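# Thread the wire through three rail screw eyes

## Task

Pass the wire through each of the three screw eyes on the rail in sequence. It counts as done only when the wire has no sharp or tight kinks and both of its ends sit at least a hand's width, measured straight, away from the eyes.

## Robot and tools

Robot: two arms, left_arm with a left hand and right_arm with a right hand (mirror images). Base positions in the scene frame: left_arm (+0.020, +0.414, +0.034) m, right_arm (-0.052, -0.488, +0.034) m, each turned only slightly about z. Scene frame: origin at table-top height midway between the nominal bases, +z up, +x out across the table, left_arm toward +y. A camera stand sits behind the arms. Loose objects may get an occasional small push.

Frames. Reported hand positions (metres), quaternions (wxyz) and velocities are in each arm's own base frame. Fixed cameras and the table use the scene frame. Every commanded offset is along the current Hand target's own axes. Hand point axes (right hand): +z runs along straight fingers to the tips, +x crosses the palm away from the thumb, +y points out of the palm face (the face sits at y = -0.062). On the left hand +x points toward the thumb. A rigid mast near the wrist (x +0.05 to +0.10, z -0.16 to -0.11, up to y +0.06; sign of x flips on the left hand) can strike things. Straight fingertips end about 0.139 m past the knuckles at z = -0.017; fingertips carry rubber caps.

The 48-number row (used by execute_actions and move), all values in [-1, 1], one row covering both arms: left dx, dy, dz, rx, ry, rz; then 16 left hand motors; left current_limit, speed; then the same 24 for the right arm. Pose numbers are offsets, not poses: 1.0 equals 0.6 m of translation or 180 degrees; rx, ry, rz form a single rotation vector. Six zeros re-command the arm's existing Hand target. Hand motor order for each hand: index_mcp, index_abd, index_pip, index_dip, middle_mcp, middle_abd, middle_pip, middle_dip, ring_mcp, ring_abd, ring_pip, ring_dip, thumb_cmc, thumb_axl, thumb_mcp, thumb_ipl. Each is an absolute goal angle scaled between two stops; lower values bend fingers toward the palm. Straight values: _mcp +0.75, _abd 0.00, _pip +0.58, _dip +0.70, thumb_cmc +0.71, thumb_axl +0.68, thumb_mcp +0.23, thumb_ipl +0.17. A zero is a real goal; to leave a hand unchanged, echo back its hand_goal, hand_current_limit and hand_speed. current_limit maps -1..+1 to 0..550 mA (floor 11 mA); speed sets goal travel at (speed+1)/2 of 8.5 rad/s. Defaults at start: +0.4 and -0.6. Settings persist.

execute_actions(actions, cameras): actions is a list of actions; each action is a list of up to 15 rows, one per 1/30 s step, and a short action repeats its final row. Every row in an action is an offset from the Hand target at that action's start, so repeating an offset keeps moving further. cameras: list of names, ["all"], or []; omitted gives all images only when actions is empty. Unknown names invalidate the call.

move(target, speed, blend, blocking, cameras): target is one 48-number row or up to 15 rows; every row is an offset from the same starting Hand targets, not chained. Hand points travel straight lines, turning the short way. speed in m/s, 0.002 to 1 (default 0.25), rotation up to twice that in rad/s; one value or one per target. blend in metres rounds intermediate corners; 0 stops at each. The whole move is capped at 10 s. blocking=false returns after about 0.5 s while motion continues. Result adds a move: line with the ending (done, off_target, moving, held, fault) and limits (paced = pose clipped, held = steps withheld). Moves ignore obstacles and the other arm; fast moves overshoot and hit harder.

wait(seconds 0 to 10), stop() to brake a running move, zoom_image(camera, region [x0, y0, x1, y1] in pixels, at most 504 by 504) on the newest image of cam_head_left, cam_head_right, cam_high, cam_low, cam_left_wrist or cam_right_wrist, clear_fault(arm: left_arm or right_arm) after a reported torque fault, finished_scene(scene: the current scene number) once the wire stays threaded without help.

Results: Hand target is the last commanded pose after clipping, the base for the next offsets; the hand point may rest short of it, and a further command (even zeros) re-requests it. Per step the controller clips commands to within 70 mm and 16 degrees of the measured pose. Hand results list hand_goal, hand_measured, hand_current_ma, hand_state (moving, goal, blocked, overload) in motor order. Joint velocities may show "within noise". Joint torques include arm weight and have offsets.

Cautions: do not let the wire or anything drop, fall, or end up off the table. Avoid slamming, fast contact, and pressing far past a contact. Keep the arms apart and never close one hand on the other's fingers. Do not route paths near an arm's own base. Contact torque limits (N m): waist 53.4, shoulder 53.4, elbow 44.5, forearm roll 24, wrist pitch 14.4, wrist roll 15.8; exceeding one stops the arm until clear_fault. Hand motors at 495 mA or more for 5 s shut off for 10 s. Motors heat when holding loads or stretched; MOTOR HOT warns at 65 °C, brakes engage at 80 °C. After a HAND FAULT line, the remaining motion calls in that reply are skipped. To stop pressing, command the target back past the hand point.

Each tool is called after "Call:" by a JSON object that holds its "fn" and its "kwargs", one argument or row to a line.

## Session

Call:
{"fn": "execute_actions", "kwargs": {
  "actions": []
}}

Scene clock: 0.00 s.
left_arm: end_effector_position=(+0.5062, -0.0262, +0.0695) hand_goal=(+0.754, +0.000, +0.576, +0.696, +0.754, +0.000, +0.576, +0.696, +0.754, +0.000, +0.576, +0.696, +0.714, +0.678, +0.226, +0.168) hand_measured=(+0.754, +0.000, +0.576, +0.696, +0.754, +0.000, +0.576, +0.696, +0.754, +0.000, +0.576, +0.696, +0.714, +0.678, +0.226, +0.168) hand_current_ma=(+0, +0, +0, +0, +0, +0, +0, +0, +0, +0, +0, +0, +0, +0, +0, +0) hand_state=(goal, goal, goal, goal, goal, goal, goal, goal, goal, goal, goal, goal, goal, goal, goal, goal) hand_current_limit=0.40 hand_speed=-0.60 end_effector_quat_wxyz=(-0.053, +0.603, +0.692, -0.394) | right_arm: end_effector_position=(+0.4248, +0.4821, +0.3647) hand_goal=(+0.754, +0.000, +0.576, +0.696, +0.754, +0.000, +0.576, +0.696, +0.754, +0.000, +0.576, +0.696, +0.714, +0.678, +0.226, +0.168) hand_measured=(+0.754, +0.000, +0.576, +0.696, +0.754, +0.000, +0.576, +0.696, +0.754, +0.000, +0.576, +0.696, +0.714, +0.678, +0.226, +0.168) hand_current_ma=(+0, +0, +0, +0, +0, +0, +0, +0, +0, +0, +0, +0, +0, +0, +0, +0) hand_state=(goal, goal, goal, goal, goal, goal, goal, goal, goal, goal, goal, goal, goal, goal, goal, goal) hand_current_limit=0.40 hand_speed=-0.60 end_effector_quat_wxyz=(+0.051, +0.990, -0.132, +0.011)
Joint positions: left_arm=[0.111 -0.816 -1.16 -0.484 -1.113 1.937] | right_arm=[0.893 -0.86 -1.999 -0.077 -1.215 -1.953]
Joint velocities: within noise
Joint torques (N m): no reading
Hand target: left_arm +0.5062, -0.0262, +0.0695; -0.053, +0.603, +0.692, -0.394 | right_arm +0.4248, +0.4821, +0.3647; +0.051, +0.990, -0.132, +0.011

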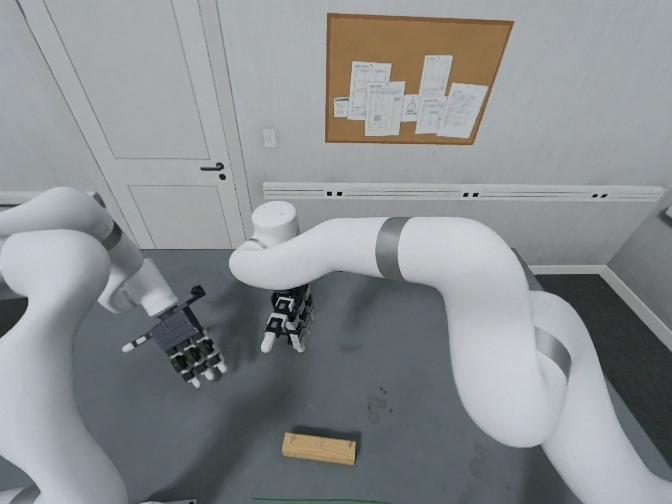

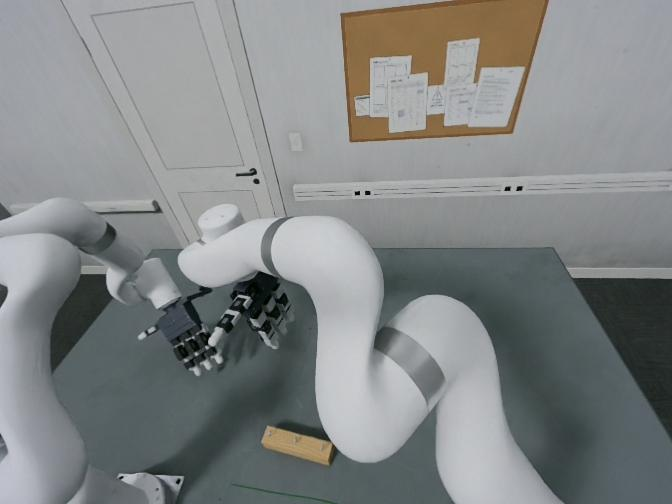

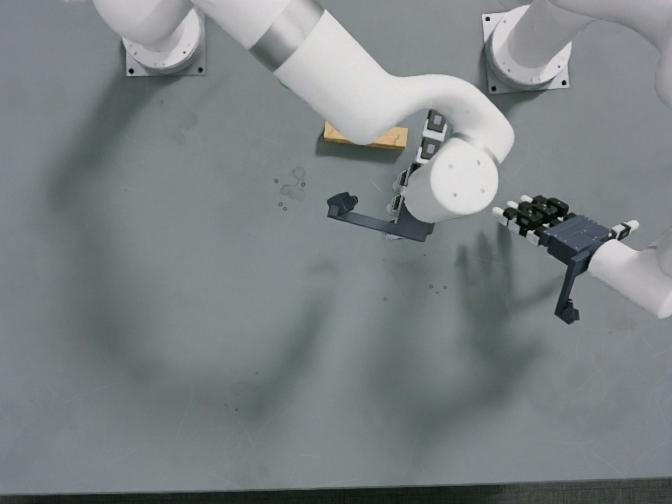

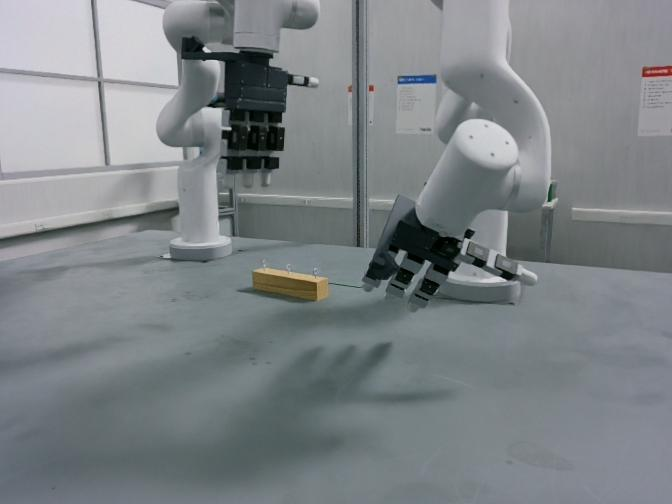

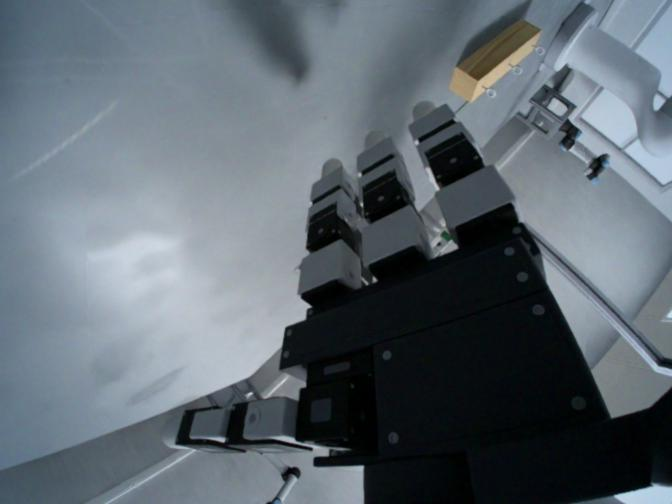

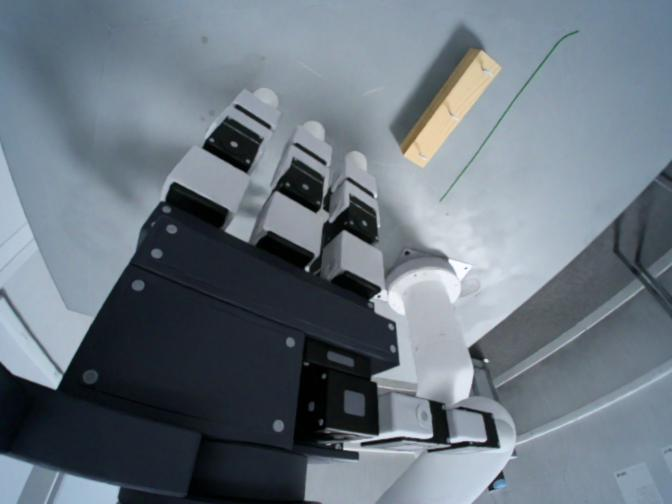

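Call:
{"fn": "zoom_image", "kwargs": {
  "camera": "cam_right_wrist",
  "region": [380, 10, 620, 220]
}}

Call:
{"fn": "zoom_image", "kwargs": {
  "camera": "cam_low",
  "region": [230, 230, 400, 320]
}}

Call:
{"fn": "zoom_image", "kwargs": {
  "camera": "cam_head_right",
  "region": [200, 400, 400, 504]
}}

Call:
{"fn": "zoom_image", "kwargs": {
  "camera": "cam_high",
  "region": [250, 60, 450, 200]
}}

Scaled by 2.100 from the camera's 672x504 image, which has a finer 960x720 frame.

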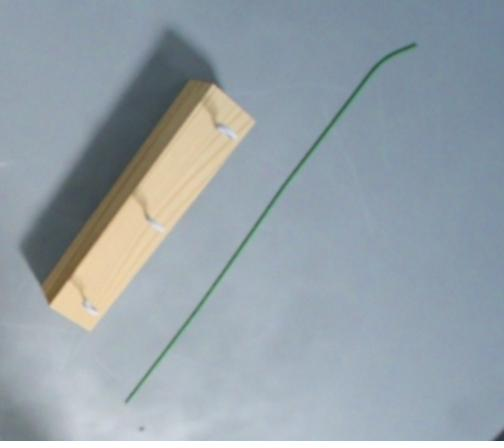

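Scaled by 2.965 from the camera's 672x504 image, which has a finer 960x720 frame.

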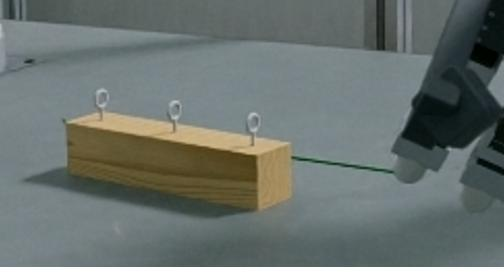

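Scaled by 2.520 from the camera's 672x504 image, which has a finer 960x720 frame.

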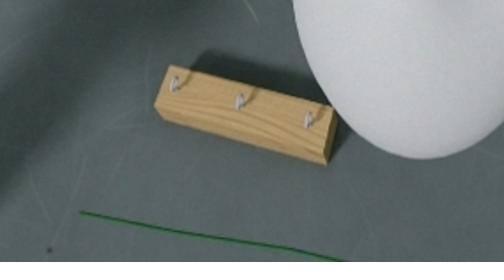

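Scaled by 2.520 from the camera's 672x504 image, which has a finer 960x720 frame.

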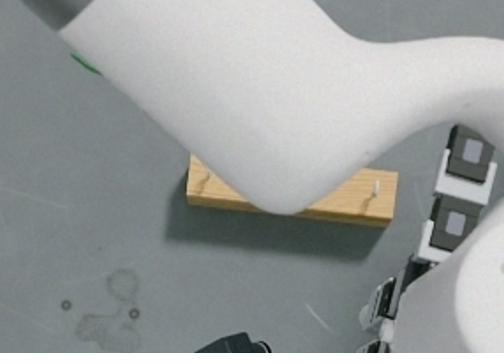

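Call:
{"fn": "zoom_image", "kwargs": {
  "camera": "cam_right_wrist",
  "region": [150, 60, 400, 270]
}}

Call:
{"fn": "zoom_image", "kwargs": {
  "camera": "cam_right_wrist",
  "region": [280, 310, 530, 500]
}}

Call:
{"fn": "zoom_image", "kwargs": {
  "camera": "cam_low",
  "region": [350, 180, 560, 320]
}}

Scaled by 2.016 from the camera's 672x504 image, which has a finer 960x720 frame.

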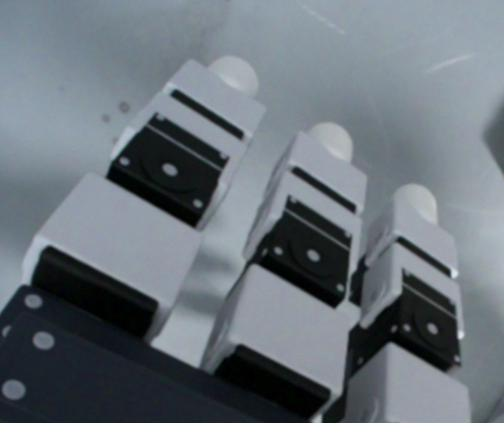

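Scaled by 2.016 from the camera's 672x504 image, which has a finer 960x720 frame.

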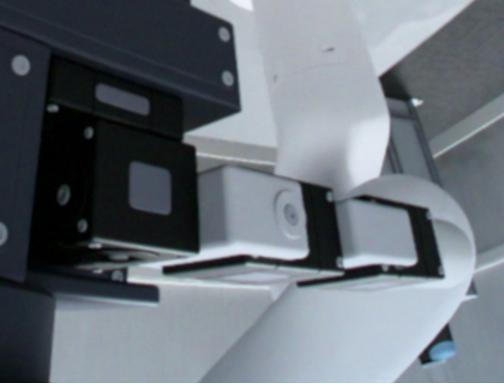

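Scaled by 2.400 from the camera's 672x504 image, which has a finer 960x720 frame.

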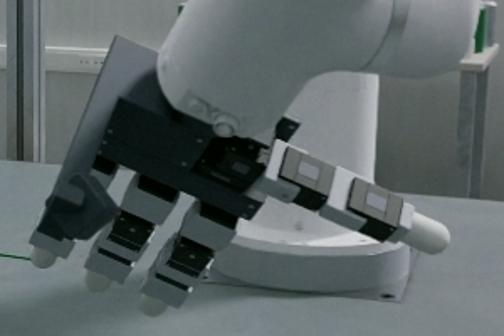

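Call:
{"fn": "move", "kwargs": {
  "target": [0,0,0,0,0,0,0.754,0,0.576,0.696,0.754,0,0.576,0.696,0.754,0,0.576,0.696,0.714,0.678,0.226,0.168,0.4,-0.6,-0.2055,0.3878,0.2825,0,0,0,0.754,0,0.576,0.696,0.754,0,0.576,0.696,0.754,0,0.576,0.696,0.714,0.678,0.226,0.168,0.4,-0.6],
  "cameras": ["all"],
  "speed": 0.15
}}

Scene clock: 10.00 s.
left_arm: end_effector_position=(+0.5062, -0.0262, +0.0695) hand_goal=(+0.754, +0.000, +0.576, +0.696, +0.754, +0.000, +0.576, +0.696, +0.754, +0.000, +0.576, +0.696, +0.714, +0.678, +0.226, +0.168) hand_measured=(+0.750, +0.000, +0.576, +0.696, +0.748, +0.000, +0.576, +0.696, +0.750, +0.000, +0.576, +0.696, +0.710, +0.678, +0.226, +0.168) hand_current_ma=(-17, +0, +3, +0, -22, +0, +3, +0, -18, +0, +3, +0, -14, -3, -4, -1) hand_state=(goal, goal, goal, goal, goal, goal, goal, goal, goal, goal, goal, goal, goal, goal, goal, goal) hand_current_limit=0.40 hand_speed=-0.60 end_effector_quat_wxyz=(-0.053, +0.603, +0.692, -0.394) | right_arm: end_effector_position=(+0.2462, +0.2733, +0.2146) hand_goal=(+0.754, +0.000, +0.576, +0.696, +0.754, +0.000, +0.576, +0.696, +0.754, +0.000, +0.576, +0.696, +0.714, +0.678, +0.226, +0.168) hand_measured=(+0.754, +0.000, +0.576, +0.696, +0.754, +0.000, +0.576, +0.696, +0.754, +0.000, +0.576, +0.696, +0.714, +0.678, +0.224, +0.168) hand_current_ma=(+0, +0, +0, +0, +0, +0, +0, +0, +0, +0, +0, +0, +0, +0, -1, +0) hand_state=(goal, goal, goal, goal, goal, goal, goal, goal, goal, goal, goal, goal, goal, goal, goal, goal) hand_current_limit=0.40 hand_speed=-0.60 end_effector_quat_wxyz=(+0.051, +0.990, -0.132, +0.011)
Joint positions: left_arm=[0.111 -0.816 -1.16 -0.484 -1.113 1.937] | right_arm=[0.911 -0.357 -0.852 -0.131 -0.576 -1.852]
Joint torques (N m): left_arm=[-1.65 52.1 -16.38 -0.3 -1.17 -0.08] | right_arm=[6.73 43.48 -12.71 -3.07 2.23 2]
Hand target: left_arm +0.5062, -0.0262, +0.0695; -0.053, +0.603, +0.692, -0.394 | right_arm +0.2462, +0.2732, +0.2146; +0.051, +0.990, -0.132, +0.011
Off the commanded pose: left_arm 0.000 m, 0 deg | right_arm 0.000 m, 0 deg.
move: done
camera_calibration:
cam_right_wrist: T_world_to_cam=[[-0.930053, -0.367402, -0.00425705, 0.371647], [-0.273602, 0.684777, 0.675442, -0.31141], [-0.245244, 0.629362, -0.737401, 0.165529], [0, 0, 0, 1]] pos_world=[0.301044, 0.245613, 0.333983]

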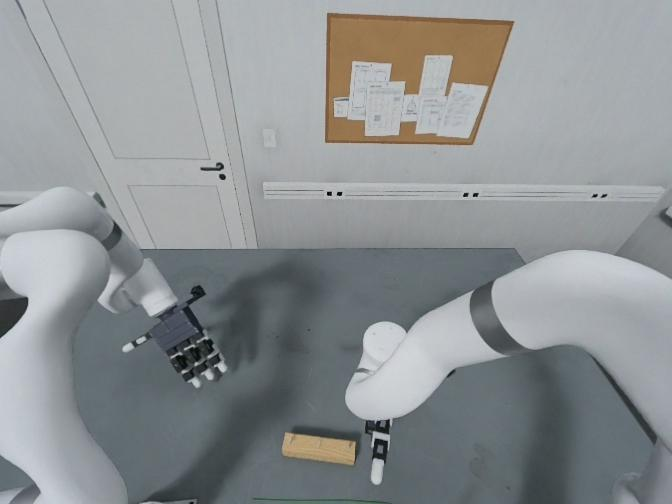

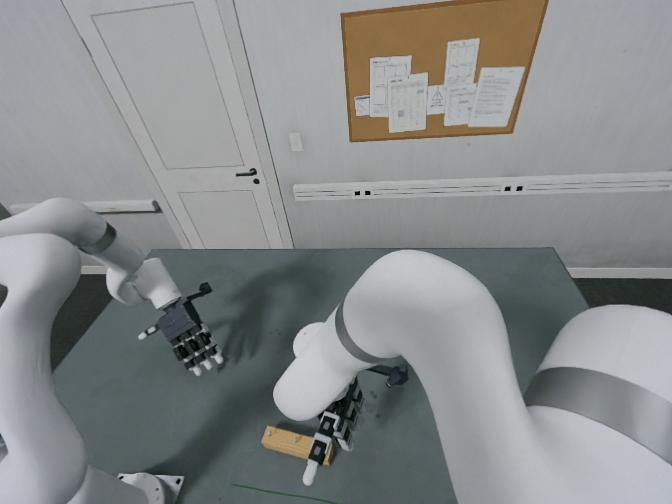

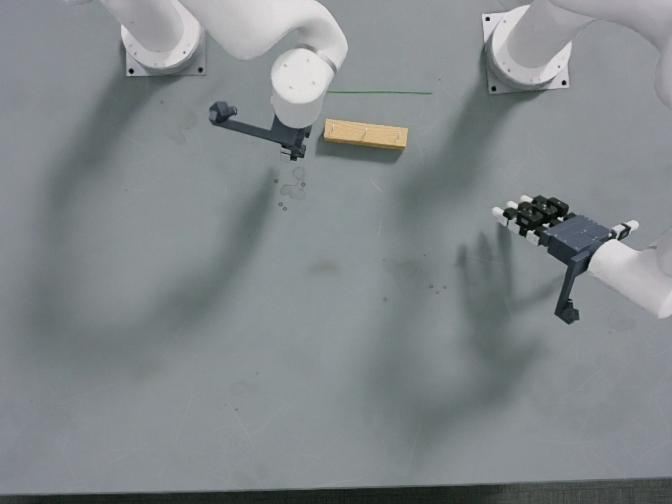

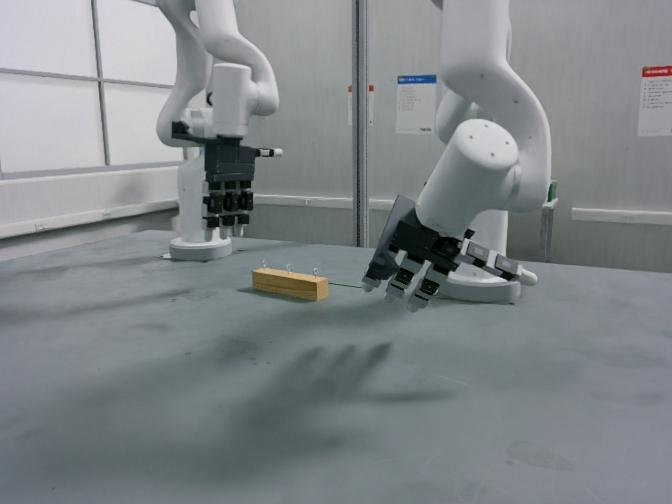

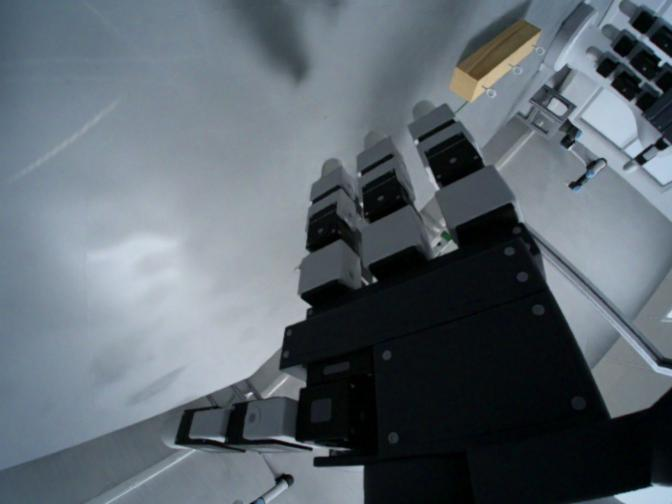

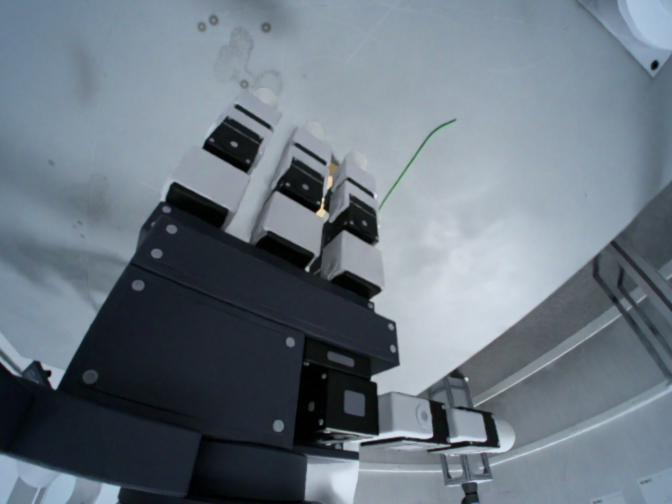

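Call:
{"fn": "zoom_image", "kwargs": {
  "camera": "cam_high",
  "region": [310, 70, 450, 170]
}}

Call:
{"fn": "zoom_image", "kwargs": {
  "camera": "cam_right_wrist",
  "region": [320, 90, 520, 240]
}}

Call:
{"fn": "zoom_image", "kwargs": {
  "camera": "cam_head_left",
  "region": [230, 404, 430, 504]
}}

Call:
{"fn": "zoom_image", "kwargs": {
  "camera": "cam_low",
  "region": [240, 240, 380, 310]
}}

Scaled by 3.600 from the camera's 672x504 image, which has a finer 960x720 frame.

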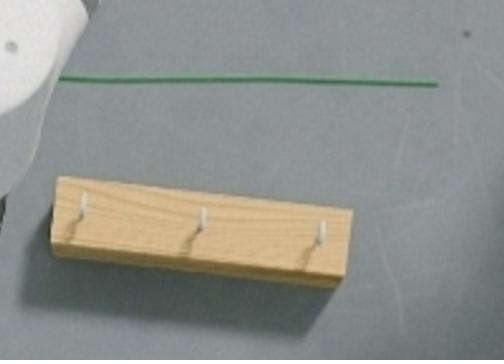

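Scaled by 2.520 from the camera's 672x504 image, which has a finer 960x720 frame.

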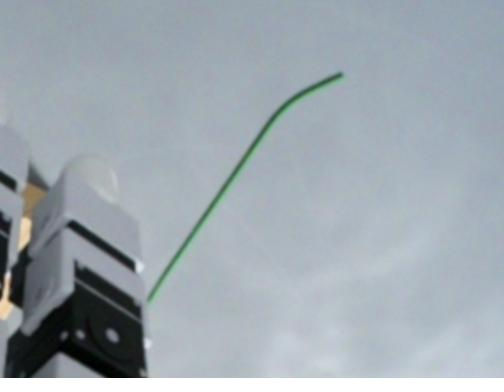

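Scaled by 2.520 from the camera's 672x504 image, which has a finer 960x720 frame.

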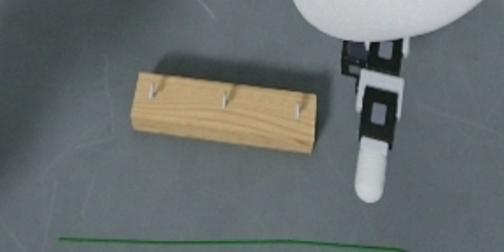

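Scaled by 3.600 from the camera's 672x504 image, which has a finer 960x720 frame.

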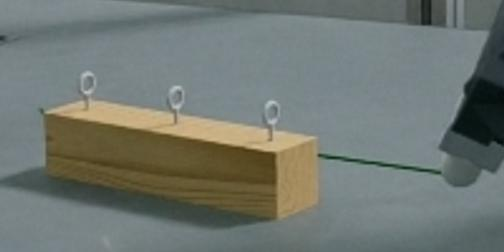

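Call:
{"fn": "move", "kwargs": {
  "target": [0,0,0,0,0,0,0.754,0,0.576,0.696,0.754,0,0.576,0.696,0.754,0,0.576,0.696,0.714,0.678,0.226,0.168,0.4,-0.6,-0.1447,-0.1778,-0.0312,0.3195,0.2175,0.4017,0.082,0,-0.372,0.696,0.082,0,-0.372,0.696,-0.068,0,-0.299,-0.174,-0.657,0.677,0.112,-0.049,0.4,-0.6],
  "cameras": ["all"],
  "speed": 0.15
}}

Scene clock: 26.77 s.
left_arm: end_effector_position=(+0.5062, -0.0262, +0.0695) hand_goal=(+0.754, +0.000, +0.576, +0.696, +0.754, +0.000, +0.576, +0.696, +0.754, +0.000, +0.576, +0.696, +0.714, +0.678, +0.226, +0.168) hand_measured=(+0.750, +0.000, +0.576, +0.696, +0.748, +0.000, +0.576, +0.696, +0.750, +0.000, +0.576, +0.696, +0.710, +0.678, +0.226, +0.168) hand_current_ma=(-17, +0, +3, +0, -22, +0, +3, +0, -18, +0, +3, +0, -14, -3, -4, -1) hand_state=(goal, goal, goal, goal, goal, goal, goal, goal, goal, goal, goal, goal, goal, goal, goal, goal) hand_current_limit=0.40 hand_speed=-0.60 end_effector_quat_wxyz=(-0.053, +0.603, +0.692, -0.394) | right_arm: end_effector_position=(+0.1903, +0.4002, +0.2196) hand_goal=(+0.082, +0.000, -0.372, +0.696, +0.082, +0.000, -0.372, +0.696, -0.068, +0.000, -0.298, -0.174, -0.656, +0.678, +0.112, -0.048) hand_measured=(+0.084, +0.000, -0.366, +0.696, +0.084, +0.000, -0.366, +0.696, -0.066, +0.000, -0.292, -0.172, -0.652, +0.678, +0.110, -0.046) hand_current_ma=(+0, +0, +5, +0, +0, +0, +4, +0, +2, +0, +4, +2, +3, +0, -1, +1) hand_state=(goal, goal, goal, goal, goal, goal, goal, goal, goal, goal, goal, goal, goal, goal, goal, goal) hand_current_limit=0.40 hand_speed=-0.60 end_effector_quat_wxyz=(-0.370, +0.580, -0.612, +0.390)
Joint positions: left_arm=[0.111 -0.816 -1.16 -0.484 -1.113 1.937] | right_arm=[1.504 -0.267 -0.61 -1.427 -1.158 1.194]
Joint torques (N m): left_arm=[-2.34 51.91 -16.55 -0.79 -1.37 -0.03] | right_arm=[5.79 13.16 -31.07 2.57 -4.47 1.97]
Hand target: left_arm +0.5062, -0.0262, +0.0695; -0.053, +0.603, +0.692, -0.394 | right_arm +0.1903, +0.4002, +0.2196; -0.370, +0.580, -0.612, +0.390
Off the commanded pose: left_arm 0.000 m, 0 deg | right_arm 0.000 m, 0 deg.
move: done
camera_calibration:
cam_right_wrist: T_world_to_cam=[[-0.177036, 0.812234, -0.555819, -0.128067], [-0.433614, 0.442608, 0.784906, -0.31362], [0.883537, 0.379967, 0.273838, -0.261448], [0, 0, 0, 1]] pos_world=[0.0723364, 0.342173, 0.246575]

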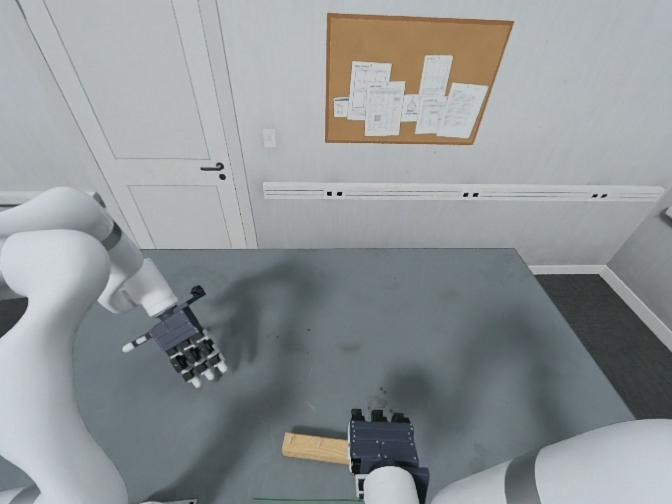

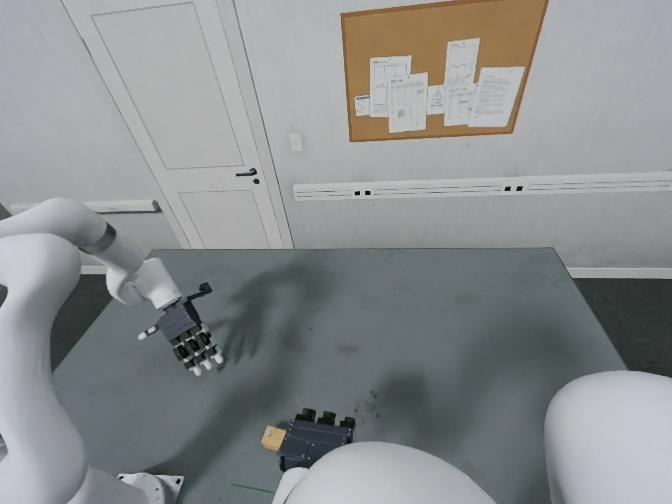

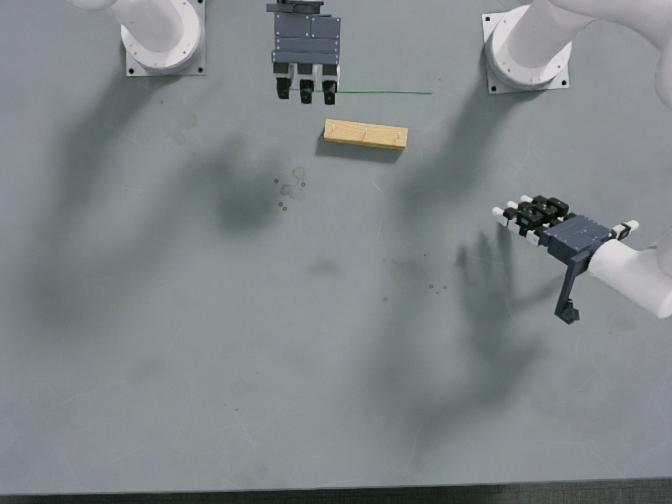

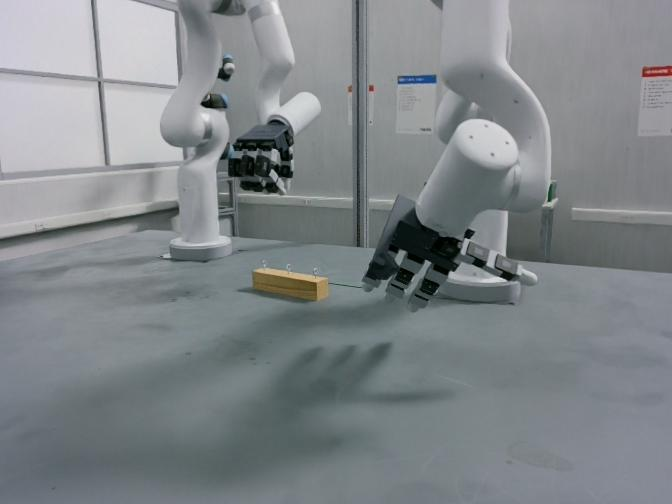

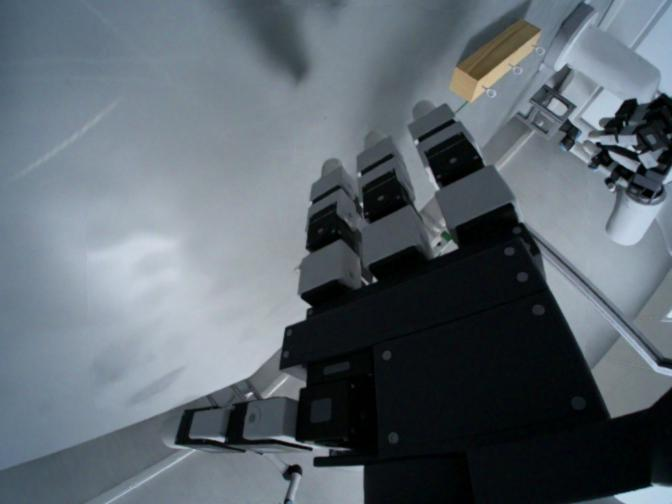

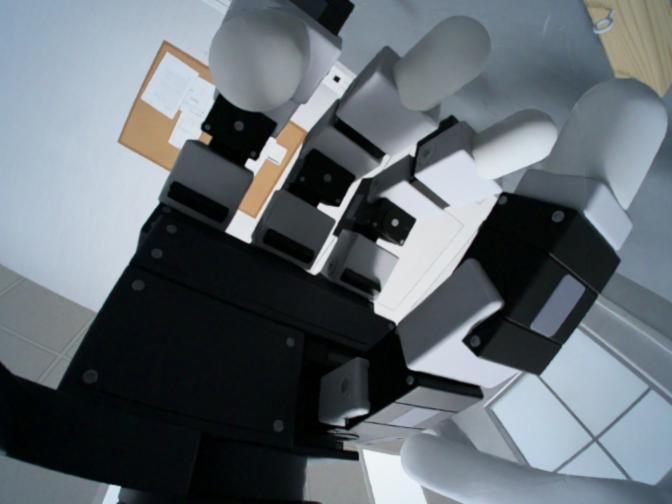

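Call:
{"fn": "move", "kwargs": {
  "target": [0,0,0,0,0,0,0.754,0,0.576,0.696,0.754,0,0.576,0.696,0.754,0,0.576,0.696,0.714,0.678,0.226,0.168,0.4,-0.6,0.1122,0.2635,0.1273,0,0,0,0.082,0,-0.372,0.696,0.082,0,-0.372,0.696,-0.068,0,-0.299,-0.174,-0.657,0.677,0.112,-0.049,0.4,-0.6],
  "cameras": ["cam_head_left","cam_head_right","cam_high","cam_low","cam_right_wrist"],
  "speed": 0.15
}}

Call:
{"fn": "zoom_image", "kwargs": {
  "camera": "cam_low",
  "region": [200, 200, 340, 310]
}}

Call:
{"fn": "zoom_image", "kwargs": {
  "camera": "cam_high",
  "region": [240, 30, 440, 170]
}}

Scene clock: 29.53 s.
left_arm: end_effector_position=(+0.5062, -0.0262, +0.0695) hand_goal=(+0.754, +0.000, +0.576, +0.696, +0.754, +0.000, +0.576, +0.696, +0.754, +0.000, +0.576, +0.696, +0.714, +0.678, +0.226, +0.168) hand_measured=(+0.750, +0.000, +0.576, +0.696, +0.748, +0.000, +0.576, +0.696, +0.750, +0.000, +0.576, +0.696, +0.710, +0.678, +0.226, +0.168) hand_current_ma=(-17, +0, +3, +0, -22, +0, +3, +0, -18, +0, +3, +0, -14, -3, -4, -1) hand_state=(goal, goal, goal, goal, goal, goal, goal, goal, goal, goal, goal, goal, goal, goal, goal, goal) hand_current_limit=0.40 hand_speed=-0.60 end_effector_quat_wxyz=(-0.053, +0.603, +0.692, -0.394) | right_arm: end_effector_position=(+0.1892, +0.3328, +0.0440) hand_goal=(+0.082, +0.000, -0.372, +0.696, +0.082, +0.000, -0.372, +0.696, -0.068, +0.000, -0.298, -0.174, -0.656, +0.678, +0.112, -0.048) hand_measured=(+0.084, +0.000, -0.366, +0.696, +0.082, +0.000, -0.366, +0.696, -0.066, +0.000, -0.292, -0.172, -0.652, +0.678, +0.110, -0.046) hand_current_ma=(+0, +0, +5, +0, +0, +0, +4, +0, +2, +0, +4, +2, +2, +0, -1, +1) hand_state=(goal, goal, goal, goal, goal, goal, goal, goal, goal, goal, goal, goal, goal, goal, goal, goal) hand_current_limit=0.40 hand_speed=-0.60 end_effector_quat_wxyz=(-0.370, +0.580, -0.612, +0.390)
Joint positions: left_arm=[0.111 -0.816 -1.16 -0.484 -1.113 1.937] | right_arm=[1.494 -0.707 -0.516 -1.681 -1.148 1.779]
Joint torques (N m): left_arm=[-1.13 53.19 -17.49 0.22 -1.36 0.05] | right_arm=[-4.9 16.83 -18.25 -3.45 -4.52 2.07]
Hand target: left_arm +0.5062, -0.0262, +0.0695; -0.053, +0.603, +0.692, -0.394 | right_arm +0.1892, +0.3328, +0.0440; -0.370, +0.580, -0.612, +0.390
Off the commanded pose: left_arm 0.000 m, 0 deg | right_arm 0.000 m, 0 deg.
move: done
camera_calibration:
cam_right_wrist: T_world_to_cam=[[-0.177036, 0.812234, -0.555819, -0.171081], [-0.433614, 0.442608, 0.784906, -0.146558], [0.883537, 0.379967, 0.273838, -0.186719], [0, 0, 0, 1]] pos_world=[0.0711364, 0.274773, 0.0710748]
Images, in order (width x height): cam_head_left 672x504, cam_head_right 672x504, cam_high 672x504, cam_low 672x504, cam_right_wrist 672x504.

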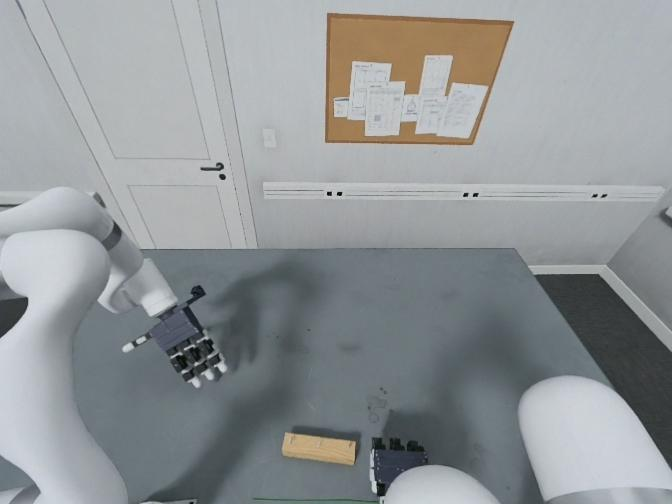

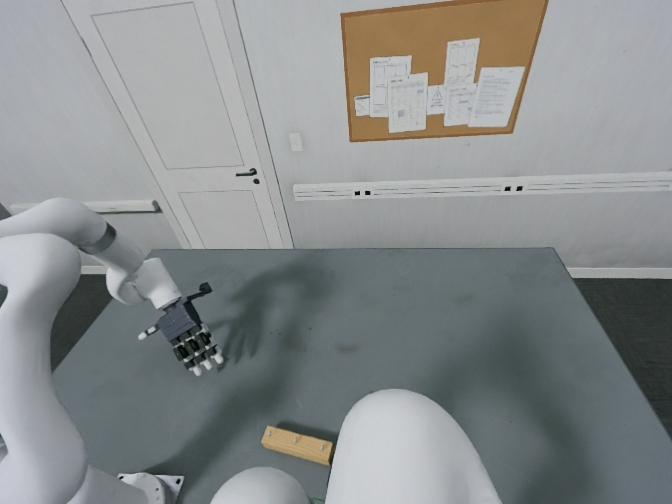

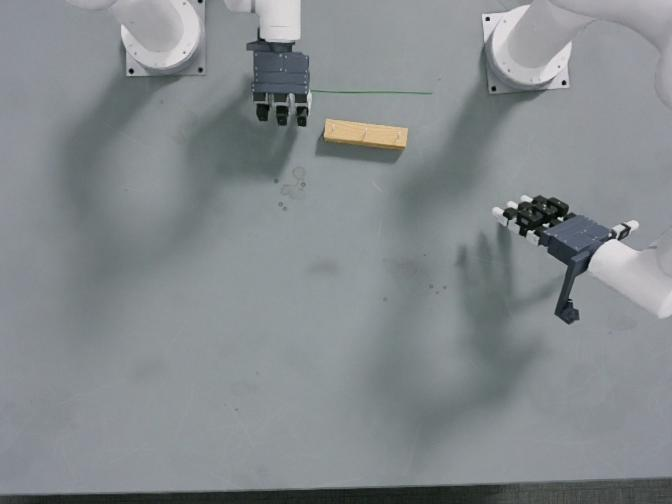

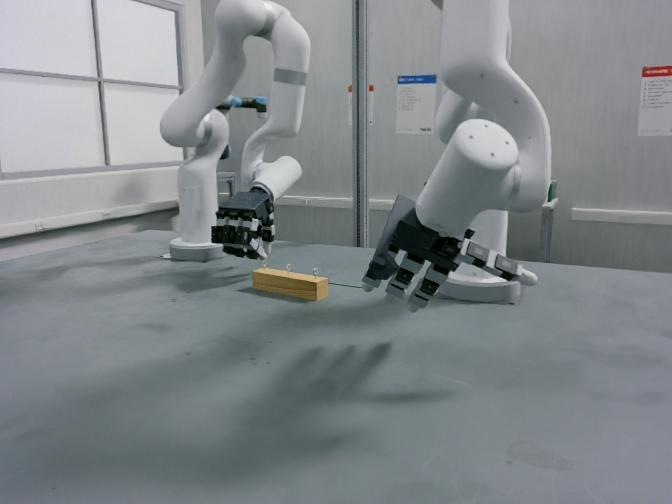

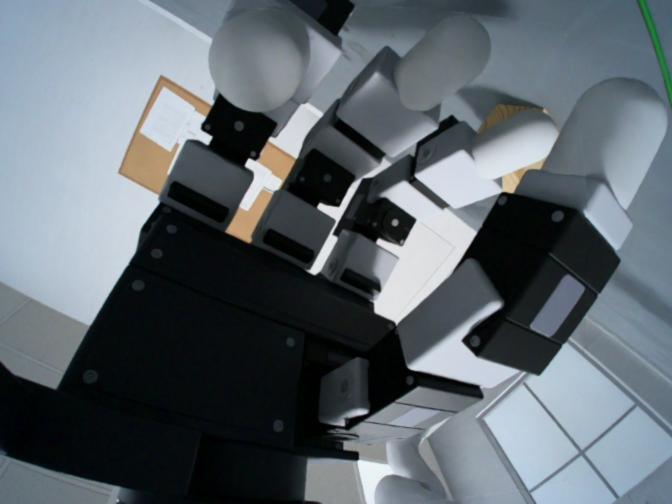

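Scaled by 3.600 from the camera's 672x504 image, which has a finer 960x720 frame.

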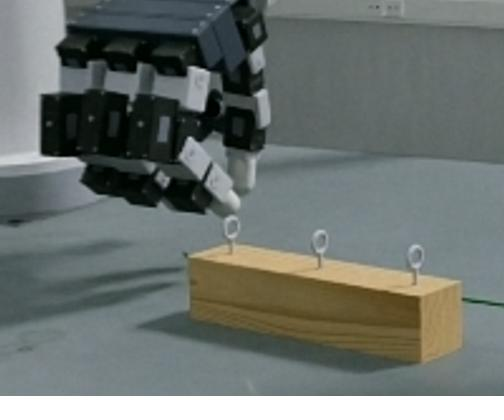

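Scaled by 2.520 from the camera's 672x504 image, which has a finer 960x720 frame.

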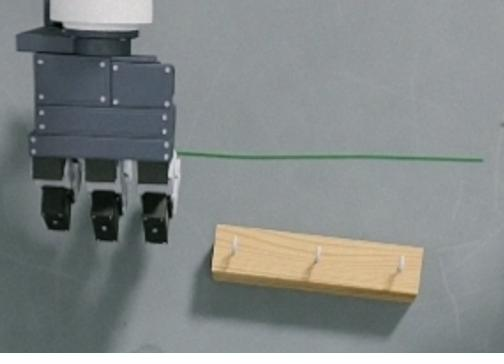

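Call:
{"fn": "move", "kwargs": {
  "target": [0,0,0,0,0,0,0.754,0,0.576,0.696,0.754,0,0.576,0.696,0.754,0,0.576,0.696,0.714,0.678,0.226,0.168,0.4,-0.6,-0.001,0.0445,0.0428,0,0,0,0.082,0,-0.372,0.696,0.082,0,-0.372,0.696,-0.068,0,-0.299,-0.174,-0.657,0.677,0.112,-0.049,0.4,-0.6],
  "cameras": ["cam_low","cam_right_wrist"],
  "speed": 0.1
}}

Call:
{"fn": "zoom_image", "kwargs": {
  "camera": "cam_right_wrist",
  "region": [400, 0, 672, 250]
}}

Call:
{"fn": "zoom_image", "kwargs": {
  "camera": "cam_low",
  "region": [200, 200, 340, 310]
}}

Scene clock: 31.77 s.
left_arm: end_effector_position=(+0.5062, -0.0262, +0.0695) hand_goal=(+0.754, +0.000, +0.576, +0.696, +0.754, +0.000, +0.576, +0.696, +0.754, +0.000, +0.576, +0.696, +0.714, +0.678, +0.226, +0.168) hand_measured=(+0.750, +0.000, +0.576, +0.696, +0.748, +0.000, +0.576, +0.696, +0.750, +0.000, +0.576, +0.696, +0.710, +0.678, +0.226, +0.168) hand_current_ma=(-17, +0, +3, +0, -22, +0, +3, +0, -18, +0, +3, +0, -14, -3, -4, -1) hand_state=(goal, goal, goal, goal, goal, goal, goal, goal, goal, goal, goal, goal, goal, goal, goal, goal) hand_current_limit=0.40 hand_speed=-0.60 end_effector_quat_wxyz=(-0.053, +0.603, +0.692, -0.394) | right_arm: end_effector_position=(+0.2012, +0.3327, +0.0090) hand_goal=(+0.082, +0.000, -0.372, +0.696, +0.082, +0.000, -0.372, +0.696, -0.068, +0.000, -0.298, -0.174, -0.656, +0.678, +0.112, -0.048) hand_measured=(+0.084, +0.000, -0.366, +0.696, +0.082, +0.000, -0.366, +0.696, -0.066, +0.000, -0.292, -0.172, -0.652, +0.678, +0.110, -0.046) hand_current_ma=(+0, +0, +5, +0, +0, +0, +4, +0, +1, +0, +4, +2, +2, +0, -1, +1) hand_state=(goal, goal, goal, goal, goal, goal, goal, goal, goal, goal, goal, goal, goal, goal, goal, goal) hand_current_limit=0.40 hand_speed=-0.60 end_effector_quat_wxyz=(-0.370, +0.580, -0.612, +0.390)
Joint positions: left_arm=[0.111 -0.816 -1.16 -0.484 -1.113 1.937] | right_arm=[1.456 -0.823 -0.562 -1.747 -1.166 1.854]
Joint torques (N m): left_arm=[-1.29 52.55 -16.11 -0.11 -1.5 -0.07] | right_arm=[-5.58 19.57 -16.04 -3.13 -4.47 1.93]
Hand target: left_arm +0.5062, -0.0262, +0.0695; -0.053, +0.603, +0.692, -0.394 | right_arm +0.2012, +0.3327, +0.0090; -0.370, +0.580, -0.612, +0.390
Off the commanded pose: left_arm 0.000 m, 0 deg | right_arm 0.000 m, 0 deg.
move: done
camera_calibration:
cam_right_wrist: T_world_to_cam=[[-0.177036, 0.812234, -0.555819, -0.188311], [-0.433614, 0.442608, 0.784906, -0.113795], [0.883537, 0.379967, 0.273838, -0.187788], [0, 0, 0, 1]] pos_world=[0.0832364, 0.274673, 0.0360748]
Images, in order (width x height): cam_low 672x504, cam_right_wrist 672x504.

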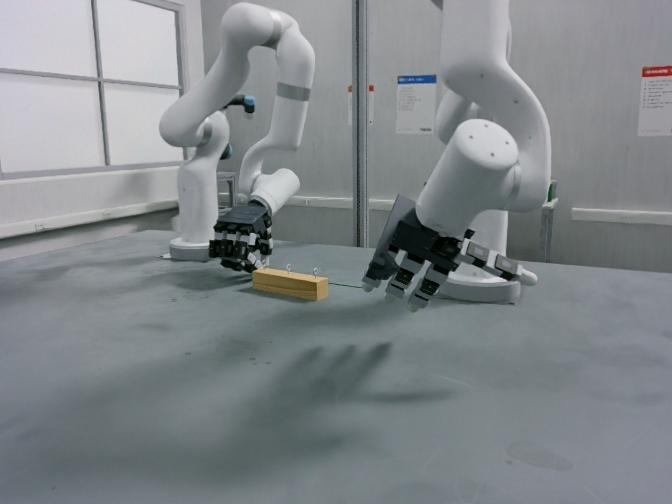

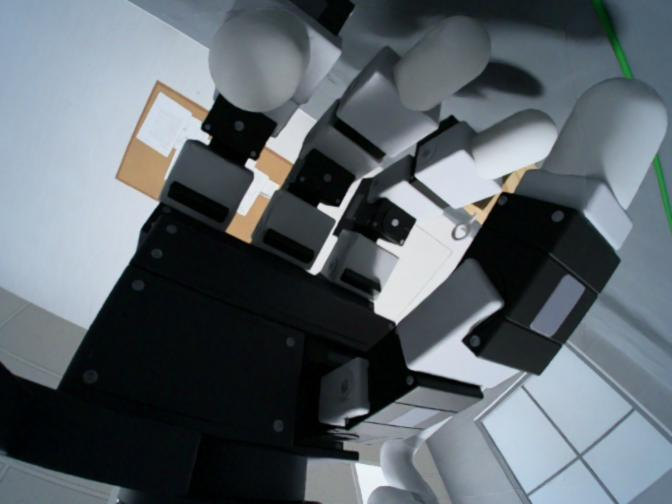

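Scaled by 1.853 from the camera's 672x504 image, which has a finer 960x720 frame.

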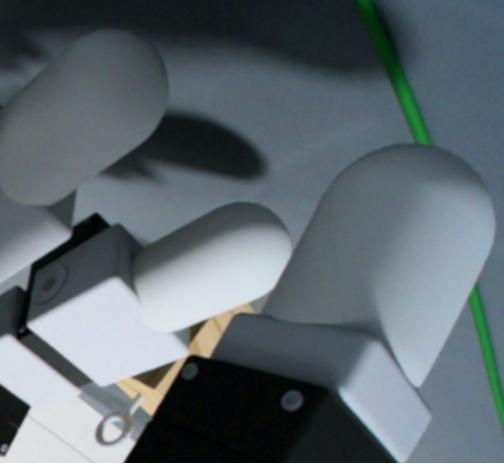

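Scaled by 3.600 from the camera's 672x504 image, which has a finer 960x720 frame.

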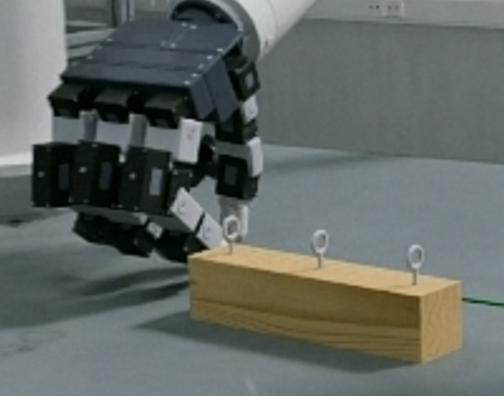

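Call:
{"fn": "move", "kwargs": {
  "target": [0,0,0,0,0,0,0.754,0,0.576,0.696,0.754,0,0.576,0.696,0.754,0,0.576,0.696,0.714,0.678,0.226,0.168,0.4,-0.6,-0.0004,0.0147,0.016,0,0,0,0.082,0,-0.372,0.696,0.082,0,-0.372,0.696,-0.068,0,-0.299,-0.174,-0.657,0.677,0.112,-0.049,0.4,-0.6],
  "cameras": ["cam_right_wrist"],
  "speed": 0.05
}}

Call:
{"fn": "zoom_image", "kwargs": {
  "camera": "cam_right_wrist",
  "region": [400, 0, 672, 250]
}}

Scene clock: 33.63 s.
left_arm: end_effector_position=(+0.5062, -0.0262, +0.0695) hand_goal=(+0.754, +0.000, +0.576, +0.696, +0.754, +0.000, +0.576, +0.696, +0.754, +0.000, +0.576, +0.696, +0.714, +0.678, +0.226, +0.168) hand_measured=(+0.750, +0.000, +0.576, +0.696, +0.748, +0.000, +0.576, +0.696, +0.750, +0.000, +0.576, +0.696, +0.710, +0.678, +0.226, +0.168) hand_current_ma=(-17, +0, +3, +0, -22, +0, +3, +0, -18, +0, +3, +0, -14, -3, -4, -1) hand_state=(goal, goal, goal, goal, goal, goal, goal, goal, goal, goal, goal, goal, goal, goal, goal, goal) hand_current_limit=0.40 hand_speed=-0.60 end_effector_quat_wxyz=(-0.053, +0.603, +0.692, -0.394) | right_arm: end_effector_position=(+0.2063, +0.3327, -0.0030) hand_goal=(+0.082, +0.000, -0.372, +0.696, +0.082, +0.000, -0.372, +0.696, -0.068, +0.000, -0.298, -0.174, -0.656, +0.678, +0.112, -0.048) hand_measured=(+0.088, -0.002, -0.392, +0.690, +0.086, -0.002, -0.388, +0.690, -0.066, +0.000, -0.292, -0.172, -0.652, +0.678, +0.110, -0.046) hand_current_ma=(+6, +0, -26, -6, +4, +0, -20, -5, +1, +0, +4, +2, +2, +0, -1, +1) hand_state=(goal, goal, goal, goal, goal, goal, goal, goal, goal, goal, goal, goal, goal, goal, goal, goal) hand_current_limit=0.40 hand_speed=-0.60 end_effector_quat_wxyz=(-0.370, +0.580, -0.612, +0.390)
Joint positions: left_arm=[0.111 -0.816 -1.16 -0.484 -1.113 1.937] | right_arm=[1.441 -0.862 -0.58 -1.771 -1.174 1.876]
Joint torques (N m): left_arm=[-0.71 51.74 -16.64 -0.26 -1.34 -0.03] | right_arm=[-3.79 15.99 -15.2 -3.75 -0.55 1.72]
Hand target: left_arm +0.5062, -0.0262, +0.0695; -0.053, +0.603, +0.692, -0.394 | right_arm +0.2062, +0.3327, -0.0031; -0.370, +0.580, -0.612, +0.390
Off the commanded pose: left_arm 0.000 m, 0 deg | right_arm 0.000 m, 0 deg.
move: done
camera_calibration:
cam_right_wrist: T_world_to_cam=[[-0.176907, 0.81222, -0.55588, -0.194157], [-0.43381, 0.442621, 0.78479, -0.102114], [0.883467, 0.379981, 0.274047, -0.188895], [0, 0, 0, 1]] pos_world=[0.0882368, 0.274673, 0.0239755]
Images, in order (width x height): cam_right_wrist 672x504.

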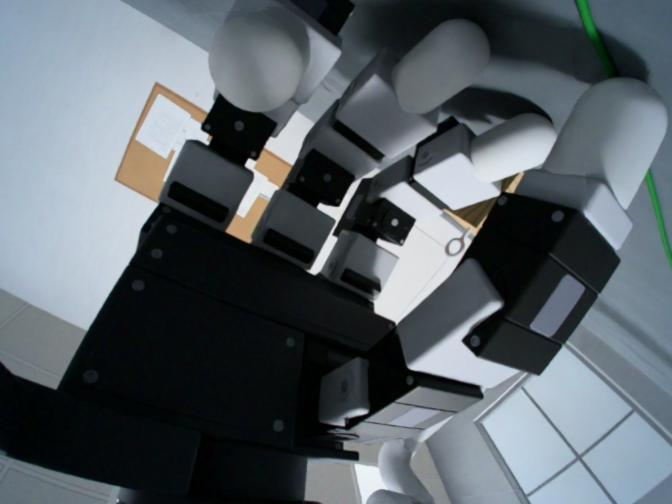

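Scaled by 1.853 from the camera's 672x504 image, which has a finer 960x720 frame.

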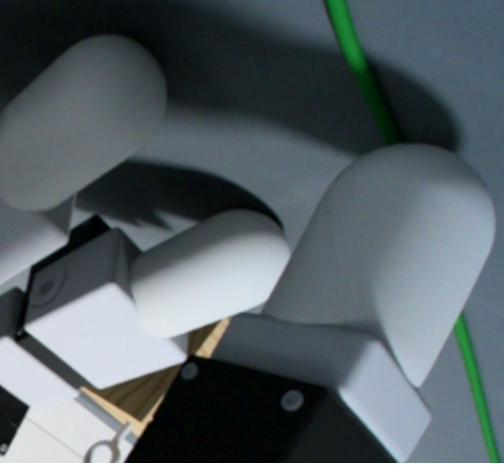

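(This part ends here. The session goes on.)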